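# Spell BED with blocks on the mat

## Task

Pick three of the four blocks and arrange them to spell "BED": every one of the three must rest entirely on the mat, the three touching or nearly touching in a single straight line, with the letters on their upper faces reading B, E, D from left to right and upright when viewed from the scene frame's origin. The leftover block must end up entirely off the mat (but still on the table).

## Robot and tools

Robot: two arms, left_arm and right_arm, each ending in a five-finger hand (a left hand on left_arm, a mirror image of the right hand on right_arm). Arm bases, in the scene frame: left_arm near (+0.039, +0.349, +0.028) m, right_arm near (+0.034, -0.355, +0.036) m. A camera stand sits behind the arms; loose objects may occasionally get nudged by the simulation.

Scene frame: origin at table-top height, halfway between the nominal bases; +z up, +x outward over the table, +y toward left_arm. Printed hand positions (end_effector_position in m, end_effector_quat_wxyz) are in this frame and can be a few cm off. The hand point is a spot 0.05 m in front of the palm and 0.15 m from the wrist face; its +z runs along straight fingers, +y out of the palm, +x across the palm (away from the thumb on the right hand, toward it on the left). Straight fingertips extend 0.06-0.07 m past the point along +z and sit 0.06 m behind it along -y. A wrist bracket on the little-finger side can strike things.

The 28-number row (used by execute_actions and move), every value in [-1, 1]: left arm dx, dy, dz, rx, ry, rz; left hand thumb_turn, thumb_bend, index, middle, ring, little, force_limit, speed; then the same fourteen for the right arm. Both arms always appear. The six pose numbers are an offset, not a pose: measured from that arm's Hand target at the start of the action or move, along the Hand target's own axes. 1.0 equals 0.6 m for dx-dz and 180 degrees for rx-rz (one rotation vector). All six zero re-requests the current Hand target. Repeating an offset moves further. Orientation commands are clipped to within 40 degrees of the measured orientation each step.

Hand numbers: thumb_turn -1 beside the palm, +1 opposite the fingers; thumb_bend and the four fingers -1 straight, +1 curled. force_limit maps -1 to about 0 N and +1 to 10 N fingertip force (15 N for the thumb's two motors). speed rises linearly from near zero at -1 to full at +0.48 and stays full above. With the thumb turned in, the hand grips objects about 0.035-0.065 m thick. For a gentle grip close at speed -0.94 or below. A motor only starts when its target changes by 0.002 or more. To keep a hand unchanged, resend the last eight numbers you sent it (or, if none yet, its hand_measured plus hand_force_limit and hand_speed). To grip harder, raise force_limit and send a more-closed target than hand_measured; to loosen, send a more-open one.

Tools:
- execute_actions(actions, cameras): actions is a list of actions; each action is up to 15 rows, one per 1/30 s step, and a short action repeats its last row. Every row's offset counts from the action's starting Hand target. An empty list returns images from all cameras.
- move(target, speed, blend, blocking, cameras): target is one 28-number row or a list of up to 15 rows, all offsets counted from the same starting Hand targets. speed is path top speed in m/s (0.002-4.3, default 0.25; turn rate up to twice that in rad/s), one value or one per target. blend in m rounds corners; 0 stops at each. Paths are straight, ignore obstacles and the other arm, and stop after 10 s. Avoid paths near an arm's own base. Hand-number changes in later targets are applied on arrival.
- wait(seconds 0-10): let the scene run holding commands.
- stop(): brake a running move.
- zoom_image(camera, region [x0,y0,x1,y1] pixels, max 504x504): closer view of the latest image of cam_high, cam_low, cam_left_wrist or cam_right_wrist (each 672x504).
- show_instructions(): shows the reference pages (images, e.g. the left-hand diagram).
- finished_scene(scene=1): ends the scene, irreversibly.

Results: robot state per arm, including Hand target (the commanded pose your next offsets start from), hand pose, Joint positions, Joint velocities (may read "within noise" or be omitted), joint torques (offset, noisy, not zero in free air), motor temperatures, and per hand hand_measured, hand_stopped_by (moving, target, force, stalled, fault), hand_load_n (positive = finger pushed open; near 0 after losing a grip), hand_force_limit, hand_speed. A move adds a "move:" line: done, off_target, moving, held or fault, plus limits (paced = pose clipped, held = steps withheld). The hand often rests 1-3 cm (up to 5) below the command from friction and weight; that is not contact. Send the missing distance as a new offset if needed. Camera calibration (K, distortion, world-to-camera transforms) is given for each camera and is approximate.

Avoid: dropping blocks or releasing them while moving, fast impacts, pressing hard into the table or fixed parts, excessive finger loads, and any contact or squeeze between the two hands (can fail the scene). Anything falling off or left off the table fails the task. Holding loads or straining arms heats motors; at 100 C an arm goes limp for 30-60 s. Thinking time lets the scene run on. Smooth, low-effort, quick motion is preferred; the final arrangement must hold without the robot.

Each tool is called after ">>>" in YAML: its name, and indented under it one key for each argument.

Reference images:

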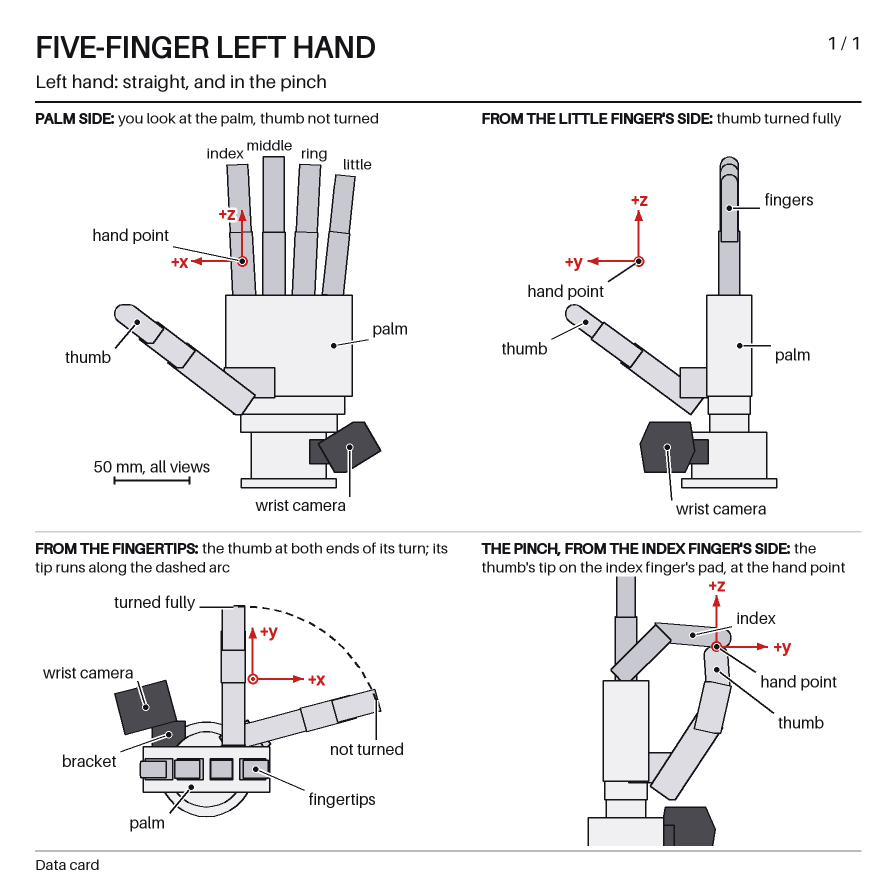

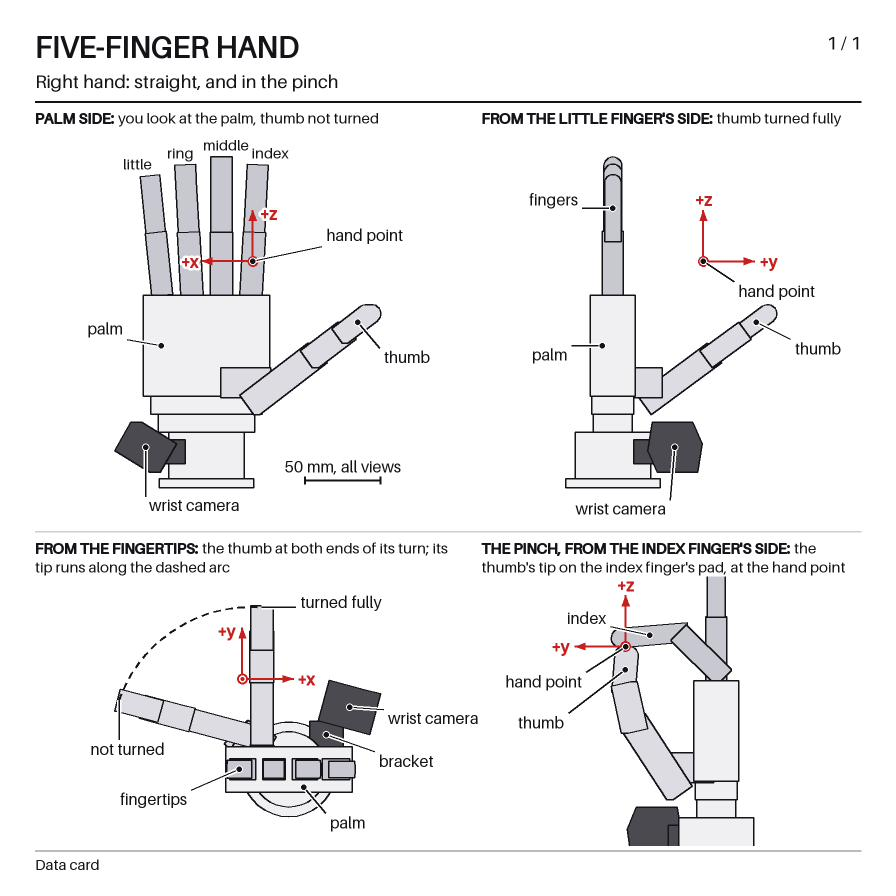

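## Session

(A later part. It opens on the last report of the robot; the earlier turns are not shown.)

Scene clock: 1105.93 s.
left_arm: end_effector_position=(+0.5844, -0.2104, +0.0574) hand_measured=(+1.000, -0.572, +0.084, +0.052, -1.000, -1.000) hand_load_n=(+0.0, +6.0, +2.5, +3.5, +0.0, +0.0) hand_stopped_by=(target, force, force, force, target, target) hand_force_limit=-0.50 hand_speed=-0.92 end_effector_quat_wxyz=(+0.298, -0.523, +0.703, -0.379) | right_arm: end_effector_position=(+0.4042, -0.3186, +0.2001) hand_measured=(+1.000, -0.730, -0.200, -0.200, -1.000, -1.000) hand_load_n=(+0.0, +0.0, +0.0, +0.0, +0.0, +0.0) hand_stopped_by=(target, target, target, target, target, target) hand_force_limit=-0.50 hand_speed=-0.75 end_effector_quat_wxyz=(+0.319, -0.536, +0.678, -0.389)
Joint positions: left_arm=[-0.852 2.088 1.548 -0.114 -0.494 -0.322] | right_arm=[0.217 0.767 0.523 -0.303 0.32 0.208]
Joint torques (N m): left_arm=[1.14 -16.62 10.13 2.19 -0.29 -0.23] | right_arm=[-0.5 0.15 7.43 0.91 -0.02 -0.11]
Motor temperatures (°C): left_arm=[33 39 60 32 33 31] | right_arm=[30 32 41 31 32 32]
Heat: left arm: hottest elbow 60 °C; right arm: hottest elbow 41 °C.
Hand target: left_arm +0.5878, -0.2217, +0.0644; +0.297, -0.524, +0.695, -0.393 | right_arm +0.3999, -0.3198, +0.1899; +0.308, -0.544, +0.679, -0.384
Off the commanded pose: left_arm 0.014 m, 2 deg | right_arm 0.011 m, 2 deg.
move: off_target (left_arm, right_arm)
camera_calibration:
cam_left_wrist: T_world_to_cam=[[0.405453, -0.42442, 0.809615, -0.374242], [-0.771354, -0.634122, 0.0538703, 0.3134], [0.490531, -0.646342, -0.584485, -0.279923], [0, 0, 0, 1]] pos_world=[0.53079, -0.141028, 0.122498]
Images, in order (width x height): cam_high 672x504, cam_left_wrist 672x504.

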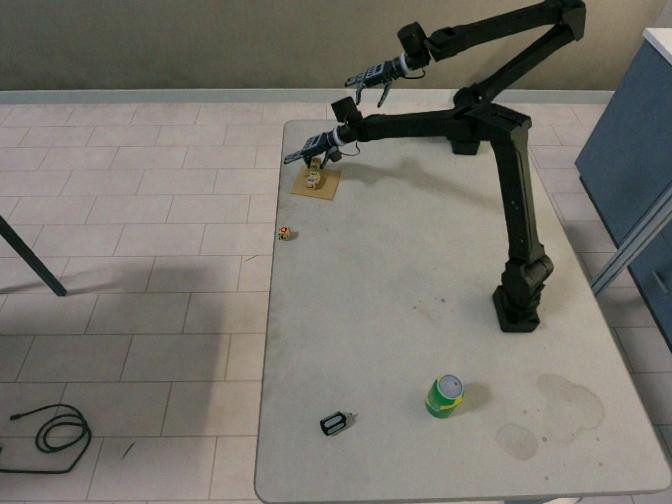

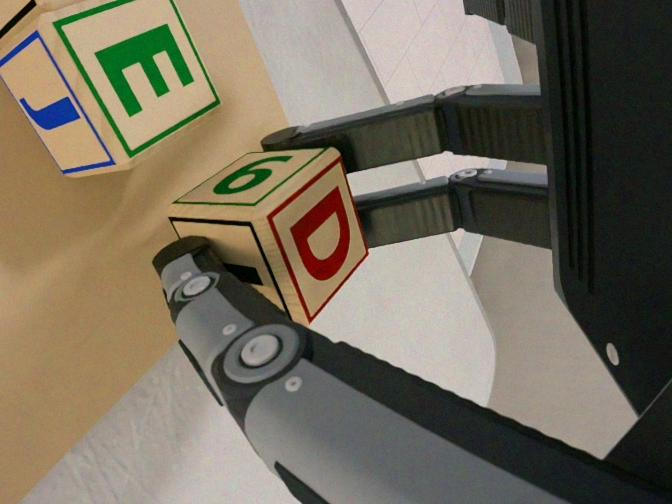

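>>> move:
  target: [-0.0237, 0.0394, -0.0008, 0, 0, 0, 1, -0.5, 0.3, 0.3, -1, -1, -0.5, -0.92, 0, 0, 0, 0, 0, 0, 1, -0.73, -0.2, -0.2, -1, -1, -0.5, -0.75]
  speed: 0.06
  cameras: ["cam_left_wrist", "cam_high"]

>>> zoom_image:
  camera: "cam_high"
  region: [285, 140, 355, 206]

>>> zoom_image:
  camera: "cam_left_wrist"
  region: [80, 0, 400, 320]

Scene clock: 1115.40 s.
left_arm: end_effector_position=(+0.5755, -0.2007, +0.0361) hand_measured=(+1.000, -0.572, +0.084, +0.052, -1.000, -1.000) hand_load_n=(+0.0, +6.0, +2.5, +3.5, +0.0, -0.5) hand_stopped_by=(target, force, force, force, target, target) hand_force_limit=-0.50 hand_speed=-0.92 end_effector_quat_wxyz=(+0.297, -0.523, +0.702, -0.381) | right_arm: end_effector_position=(+0.4042, -0.3186, +0.2001) hand_measured=(+1.000, -0.730, -0.200, -0.200, -1.000, -1.000) hand_load_n=(+0.0, +0.0, +0.0, +0.0, +0.0, -0.5) hand_stopped_by=(target, target, target, target, target, target) hand_force_limit=-0.50 hand_speed=-0.75 end_effector_quat_wxyz=(+0.319, -0.536, +0.678, -0.389)
Joint positions: left_arm=[-0.852 2.088 1.479 -0.04 -0.492 -0.322] | right_arm=[0.217 0.767 0.523 -0.303 0.32 0.208]
Joint torques (N m): left_arm=[1.49 -17.03 8.54 2.21 -0.12 -0.19] | right_arm=[-0.5 0.15 7.45 0.91 -0.02 -0.11]
Motor temperatures (°C): left_arm=[32 40 59 32 33 31] | right_arm=[30 32 41 31 32 32]
Heat: left arm: hottest elbow 59 °C; right arm: hottest elbow 41 °C.
Hand target: left_arm +0.5797, -0.2046, +0.0444; +0.297, -0.524, +0.695, -0.393 | right_arm +0.3999, -0.3198, +0.1899; +0.308, -0.544, +0.679, -0.384
Off the commanded pose: left_arm 0.010 m, 2 deg | right_arm 0.011 m, 2 deg.
move: off_target (right_arm)
camera_calibration:
cam_left_wrist: T_world_to_cam=[[0.402896, -0.421338, 0.812495, -0.347192], [-0.772649, -0.632431, 0.0551759, 0.314853], [0.490599, -0.650004, -0.58035, -0.282592], [0, 0, 0, 1]] pos_world=[0.521792, -0.130848, 0.100717]
Images, in order (width x height): cam_high 672x504, cam_left_wrist 672x504.

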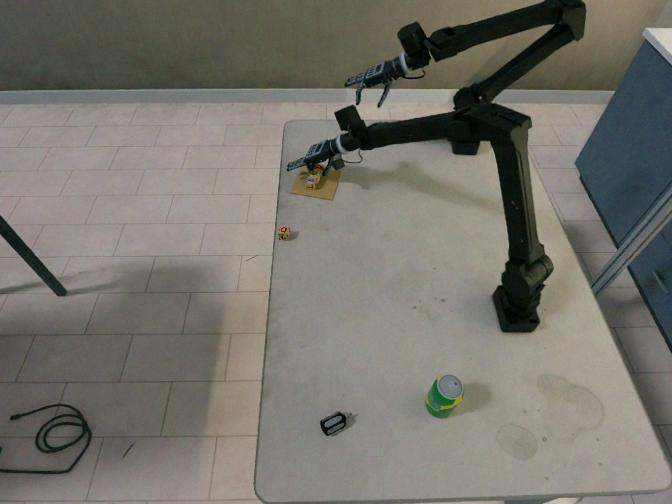

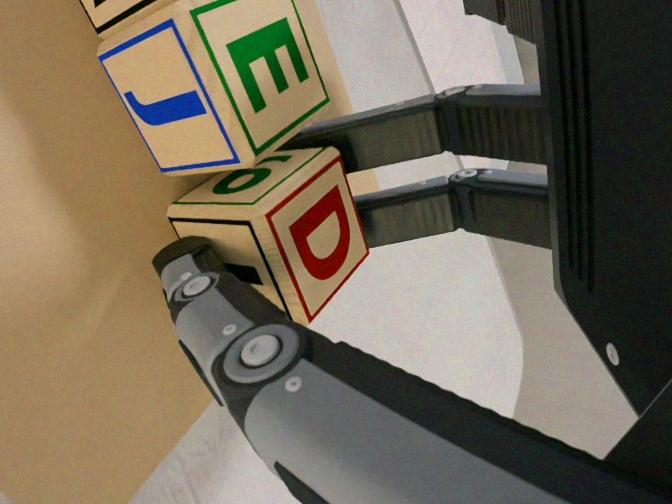

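Scaled by 7.200 from the camera's 672x504 image, which has a finer 960x720 frame.

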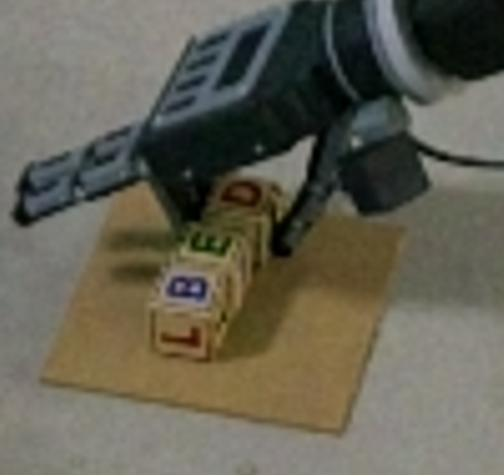

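Scaled by 1.575 from the camera's 672x504 image, which has a finer 960x720 frame.

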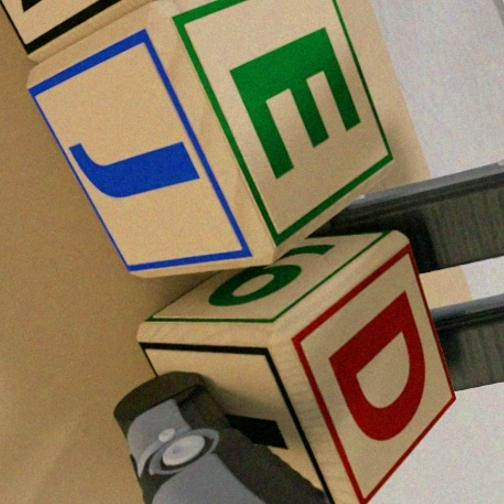

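>>> move:
  target: [-0.0181, -0.0054, 0.0089, 0, 0, 0, 1, -0.5, 0.3, 0.3, -1, -1, -0.5, -0.92, 0, 0, 0, 0, 0, 0, 1, -0.73, -0.2, -0.2, -1, -1, -0.5, -0.75]
  speed: 0.05
  cameras: ["cam_left_wrist", "cam_high"]

>>> zoom_image:
  camera: "cam_high"
  region: [285, 140, 355, 206]

>>> zoom_image:
  camera: "cam_left_wrist"
  region: [80, 0, 400, 320]

Scene clock: 1127.93 s.
left_arm: end_effector_position=(+0.5818, -0.1971, +0.0371) hand_measured=(+1.000, -0.572, +0.084, +0.052, -1.000, -1.000) hand_load_n=(+0.0, +6.0, +2.5, +3.5, +0.0, +0.0) hand_stopped_by=(target, force, force, force, target, target) hand_force_limit=-0.50 hand_speed=-0.92 end_effector_quat_wxyz=(+0.293, -0.525, +0.700, -0.385) | right_arm: end_effector_position=(+0.4042, -0.3186, +0.2001) hand_measured=(+1.000, -0.730, -0.200, -0.200, -1.000, -1.000) hand_load_n=(+0.0, +0.0, +0.0, +0.0, +0.0, +0.0) hand_stopped_by=(target, target, target, target, target, target) hand_force_limit=-0.50 hand_speed=-0.75 end_effector_quat_wxyz=(+0.319, -0.536, +0.678, -0.389)
Joint positions: left_arm=[-0.839 2.088 1.479 -0.033 -0.476 -0.322] | right_arm=[0.217 0.767 0.523 -0.303 0.32 0.208]
Joint torques (N m): left_arm=[1.96 -17.14 8.23 2.25 -0.13 -0.07] | right_arm=[-0.5 0.15 7.45 0.88 -0.02 -0.11]
Motor temperatures (°C): left_arm=[32 42 58 32 33 31] | right_arm=[30 32 41 31 32 32]
Heat: left arm: hottest elbow 58 °C; right arm: hottest elbow 41 °C.
Hand target: left_arm +0.5886, -0.1959, +0.0444; +0.297, -0.524, +0.695, -0.393 | right_arm +0.3999, -0.3198, +0.1899; +0.308, -0.544, +0.679, -0.384
Off the commanded pose: left_arm 0.010 m, 1 deg | right_arm 0.011 m, 2 deg.
move: off_target (right_arm)
camera_calibration:
cam_left_wrist: T_world_to_cam=[[0.405042, -0.411298, 0.816563, -0.348438], [-0.772148, -0.632151, 0.0646003, 0.321431], [0.489621, -0.656673, -0.57363, -0.283814], [0, 0, 0, 1]] pos_world=[0.528286, -0.126492, 0.100953]
Images, in order (width x height): cam_high 672x504, cam_left_wrist 672x504.

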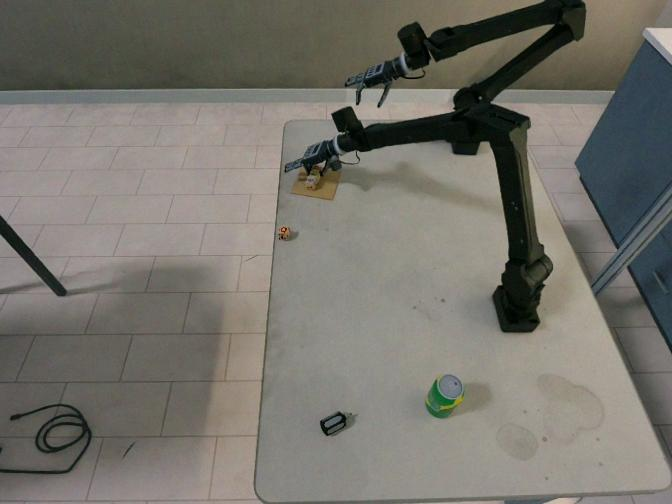

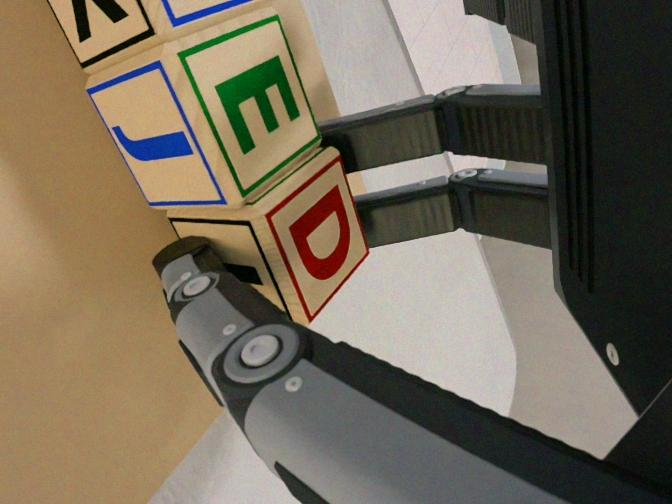

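Scaled by 7.200 from the camera's 672x504 image, which has a finer 960x720 frame.

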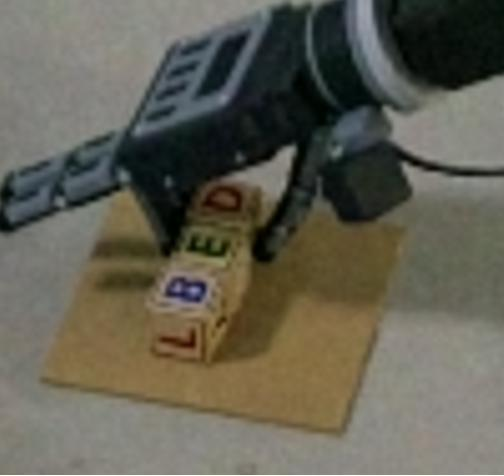

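Scaled by 1.575 from the camera's 672x504 image, which has a finer 960x720 frame.

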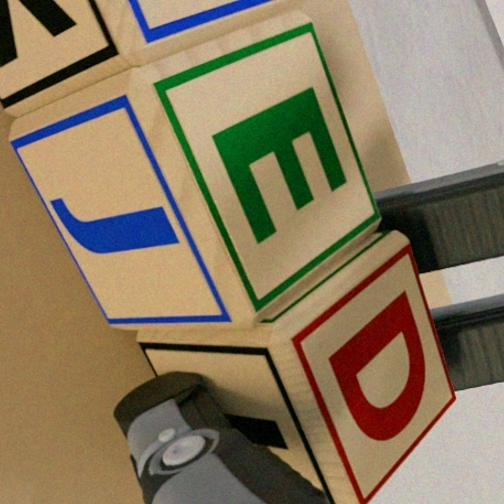

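>>> move:
  target: [0, 0, 0, 0, 0, 0, 1, -0.85, -0.25, -0.25, -1, -1, -0.5, -0.75, 0, 0, 0, 0, 0, 0, 1, -0.73, -0.2, -0.2, -1, -1, -0.5, -0.75]
  speed: 0.05
  cameras: ["cam_left_wrist", "cam_high"]

>>> zoom_image:
  camera: "cam_high"
  region: [285, 140, 355, 206]

Scene clock: 1147.27 s.
left_arm: end_effector_position=(+0.5818, -0.1971, +0.0371) hand_measured=(+1.000, -0.850, -0.250, -0.250, -1.000, -1.000) hand_load_n=(+0.0, +0.0, +0.0, +0.0, +0.0, +0.0) hand_stopped_by=(target, target, target, target, target, target) hand_force_limit=-0.50 hand_speed=-0.75 end_effector_quat_wxyz=(+0.293, -0.525, +0.700, -0.385) | right_arm: end_effector_position=(+0.4042, -0.3186, +0.2001) hand_measured=(+1.000, -0.730, -0.200, -0.200, -1.000, -1.000) hand_load_n=(+0.0, +0.0, +0.0, +0.0, +0.0, +0.0) hand_stopped_by=(target, target, target, target, target, target) hand_force_limit=-0.50 hand_speed=-0.75 end_effector_quat_wxyz=(+0.319, -0.536, +0.678, -0.389)
Joint positions: left_arm=[-0.839 2.088 1.479 -0.033 -0.476 -0.322] | right_arm=[0.217 0.767 0.523 -0.303 0.32 0.208]
Joint torques (N m): left_arm=[2.02 -17.26 8.25 2.29 -0.13 -0.06] | right_arm=[-0.44 0.15 7.45 0.91 -0.03 -0.11]
Motor temperatures (°C): left_arm=[32 43 57 32 33 31] | right_arm=[30 32 41 31 32 32]
Heat: left arm: hottest elbow 57 °C; right arm: hottest elbow 41 °C.
Hand target: left_arm +0.5886, -0.1959, +0.0444; +0.297, -0.524, +0.695, -0.393 | right_arm +0.3999, -0.3198, +0.1899; +0.308, -0.544, +0.679, -0.384
Off the commanded pose: left_arm 0.010 m, 1 deg | right_arm 0.011 m, 2 deg.
move: off_target (right_arm)
camera_calibration:
cam_left_wrist: T_world_to_cam=[[0.405042, -0.411298, 0.816563, -0.348438], [-0.772148, -0.632151, 0.0646003, 0.321431], [0.489621, -0.656673, -0.57363, -0.283814], [0, 0, 0, 1]] pos_world=[0.528286, -0.126492, 0.100953]
Images, in order (width x height): cam_high 672x504, cam_left_wrist 672x504.

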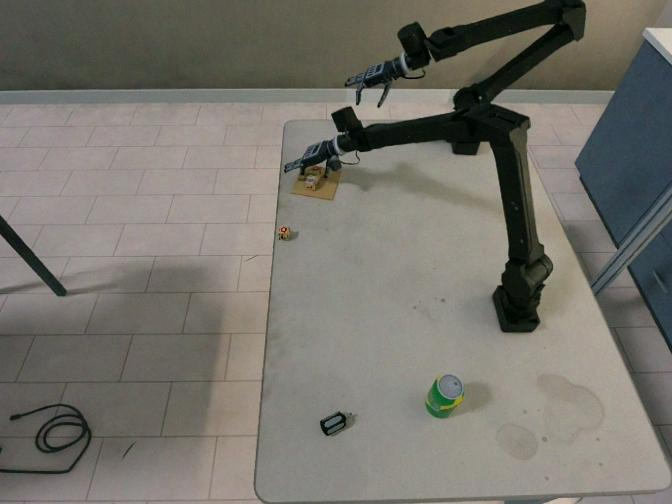

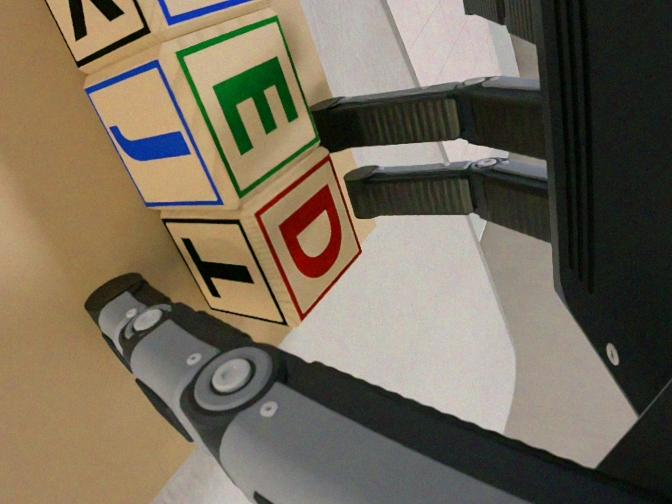

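Scaled by 7.200 from the camera's 672x504 image, which has a finer 960x720 frame.

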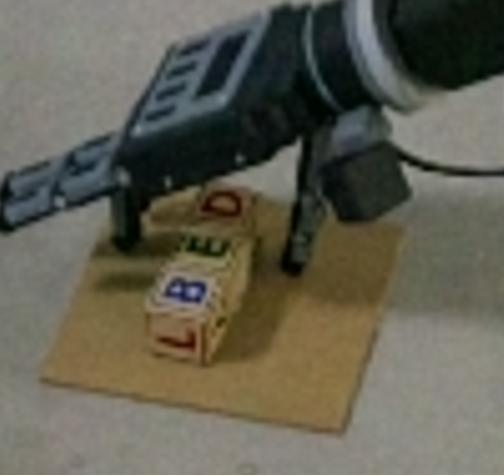

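>>> move:
  target: [-0.0125, -0.0775, -0.0718, 0, 0, 0, 1, -0.85, -0.25, -0.25, -1, -1, -0.5, -0.75, 0, 0, 0, 0, 0, 0, 1, -0.73, -0.2, -0.2, -1, -1, -0.5, -0.75]
  speed: 0.06
  cameras: ["cam_left_wrist", "cam_high"]

>>> zoom_image:
  camera: "cam_high"
  region: [285, 140, 355, 206]

Scene clock: 1155.33 s.
left_arm: end_effector_position=(+0.5753, -0.1898, +0.0952) hand_measured=(+1.000, -0.850, -0.250, -0.250, -1.000, -1.000) hand_load_n=(+0.0, +0.5, +0.0, +0.0, +0.0, +0.0) hand_stopped_by=(target, target, target, target, target, target) hand_force_limit=-0.50 hand_speed=-0.75 end_effector_quat_wxyz=(+0.294, -0.525, +0.696, -0.391) | right_arm: end_effector_position=(+0.4042, -0.3186, +0.2001) hand_measured=(+1.000, -0.730, -0.200, -0.200, -1.000, -1.000) hand_load_n=(+0.0, +0.0, +0.0, +0.0, -0.5, +0.0) hand_stopped_by=(target, target, target, target, target, target) hand_force_limit=-0.50 hand_speed=-0.75 end_effector_quat_wxyz=(+0.319, -0.536, +0.678, -0.389)
Joint positions: left_arm=[-0.839 1.983 1.47 -0.114 -0.476 -0.322] | right_arm=[0.217 0.767 0.523 -0.303 0.32 0.208]
Joint torques (N m): left_arm=[1.85 -17.61 8.66 1.06 -0.16 -0.05] | right_arm=[-0.56 0.09 7.43 0.9 -0.02 -0.11]
Motor temperatures (°C): left_arm=[32 44 56 32 33 31] | right_arm=[30 32 41 31 32 32]
Heat: left arm: hottest elbow 56 °C; right arm: hottest elbow 41 °C.
Hand target: left_arm +0.5781, -0.1851, +0.1066; +0.297, -0.524, +0.695, -0.393 | right_arm +0.3999, -0.3198, +0.1899; +0.308, -0.544, +0.679, -0.384
Off the commanded pose: left_arm 0.012 m, 0 deg | right_arm 0.011 m, 2 deg.
move: off_target (left_arm, right_arm)
camera_calibration:
cam_left_wrist: T_world_to_cam=[[0.396703, -0.401852, 0.825313, -0.384522], [-0.772774, -0.631446, 0.0639921, 0.317911], [0.495426, -0.663167, -0.561037, -0.248287], [0, 0, 0, 1]] pos_world=[0.521223, -0.118433, 0.157709]
Images, in order (width x height): cam_high 672x504, cam_left_wrist 672x504.

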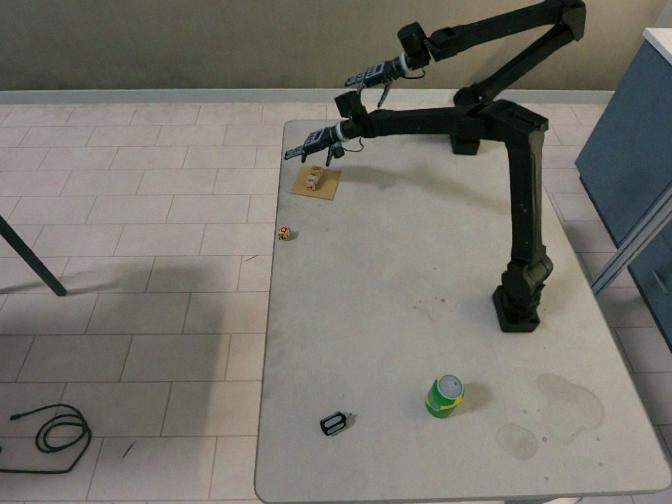

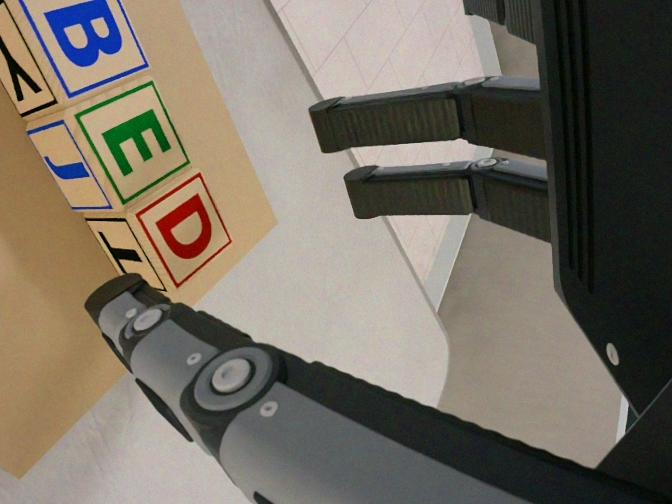

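Scaled by 7.200 from the camera's 672x504 image, which has a finer 960x720 frame.

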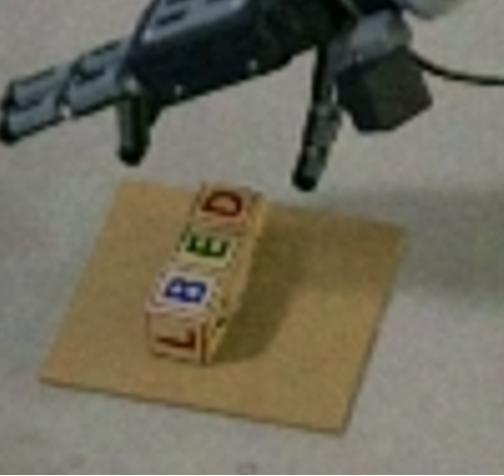

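>>> finished_scene:

The scene is finished: the task was done.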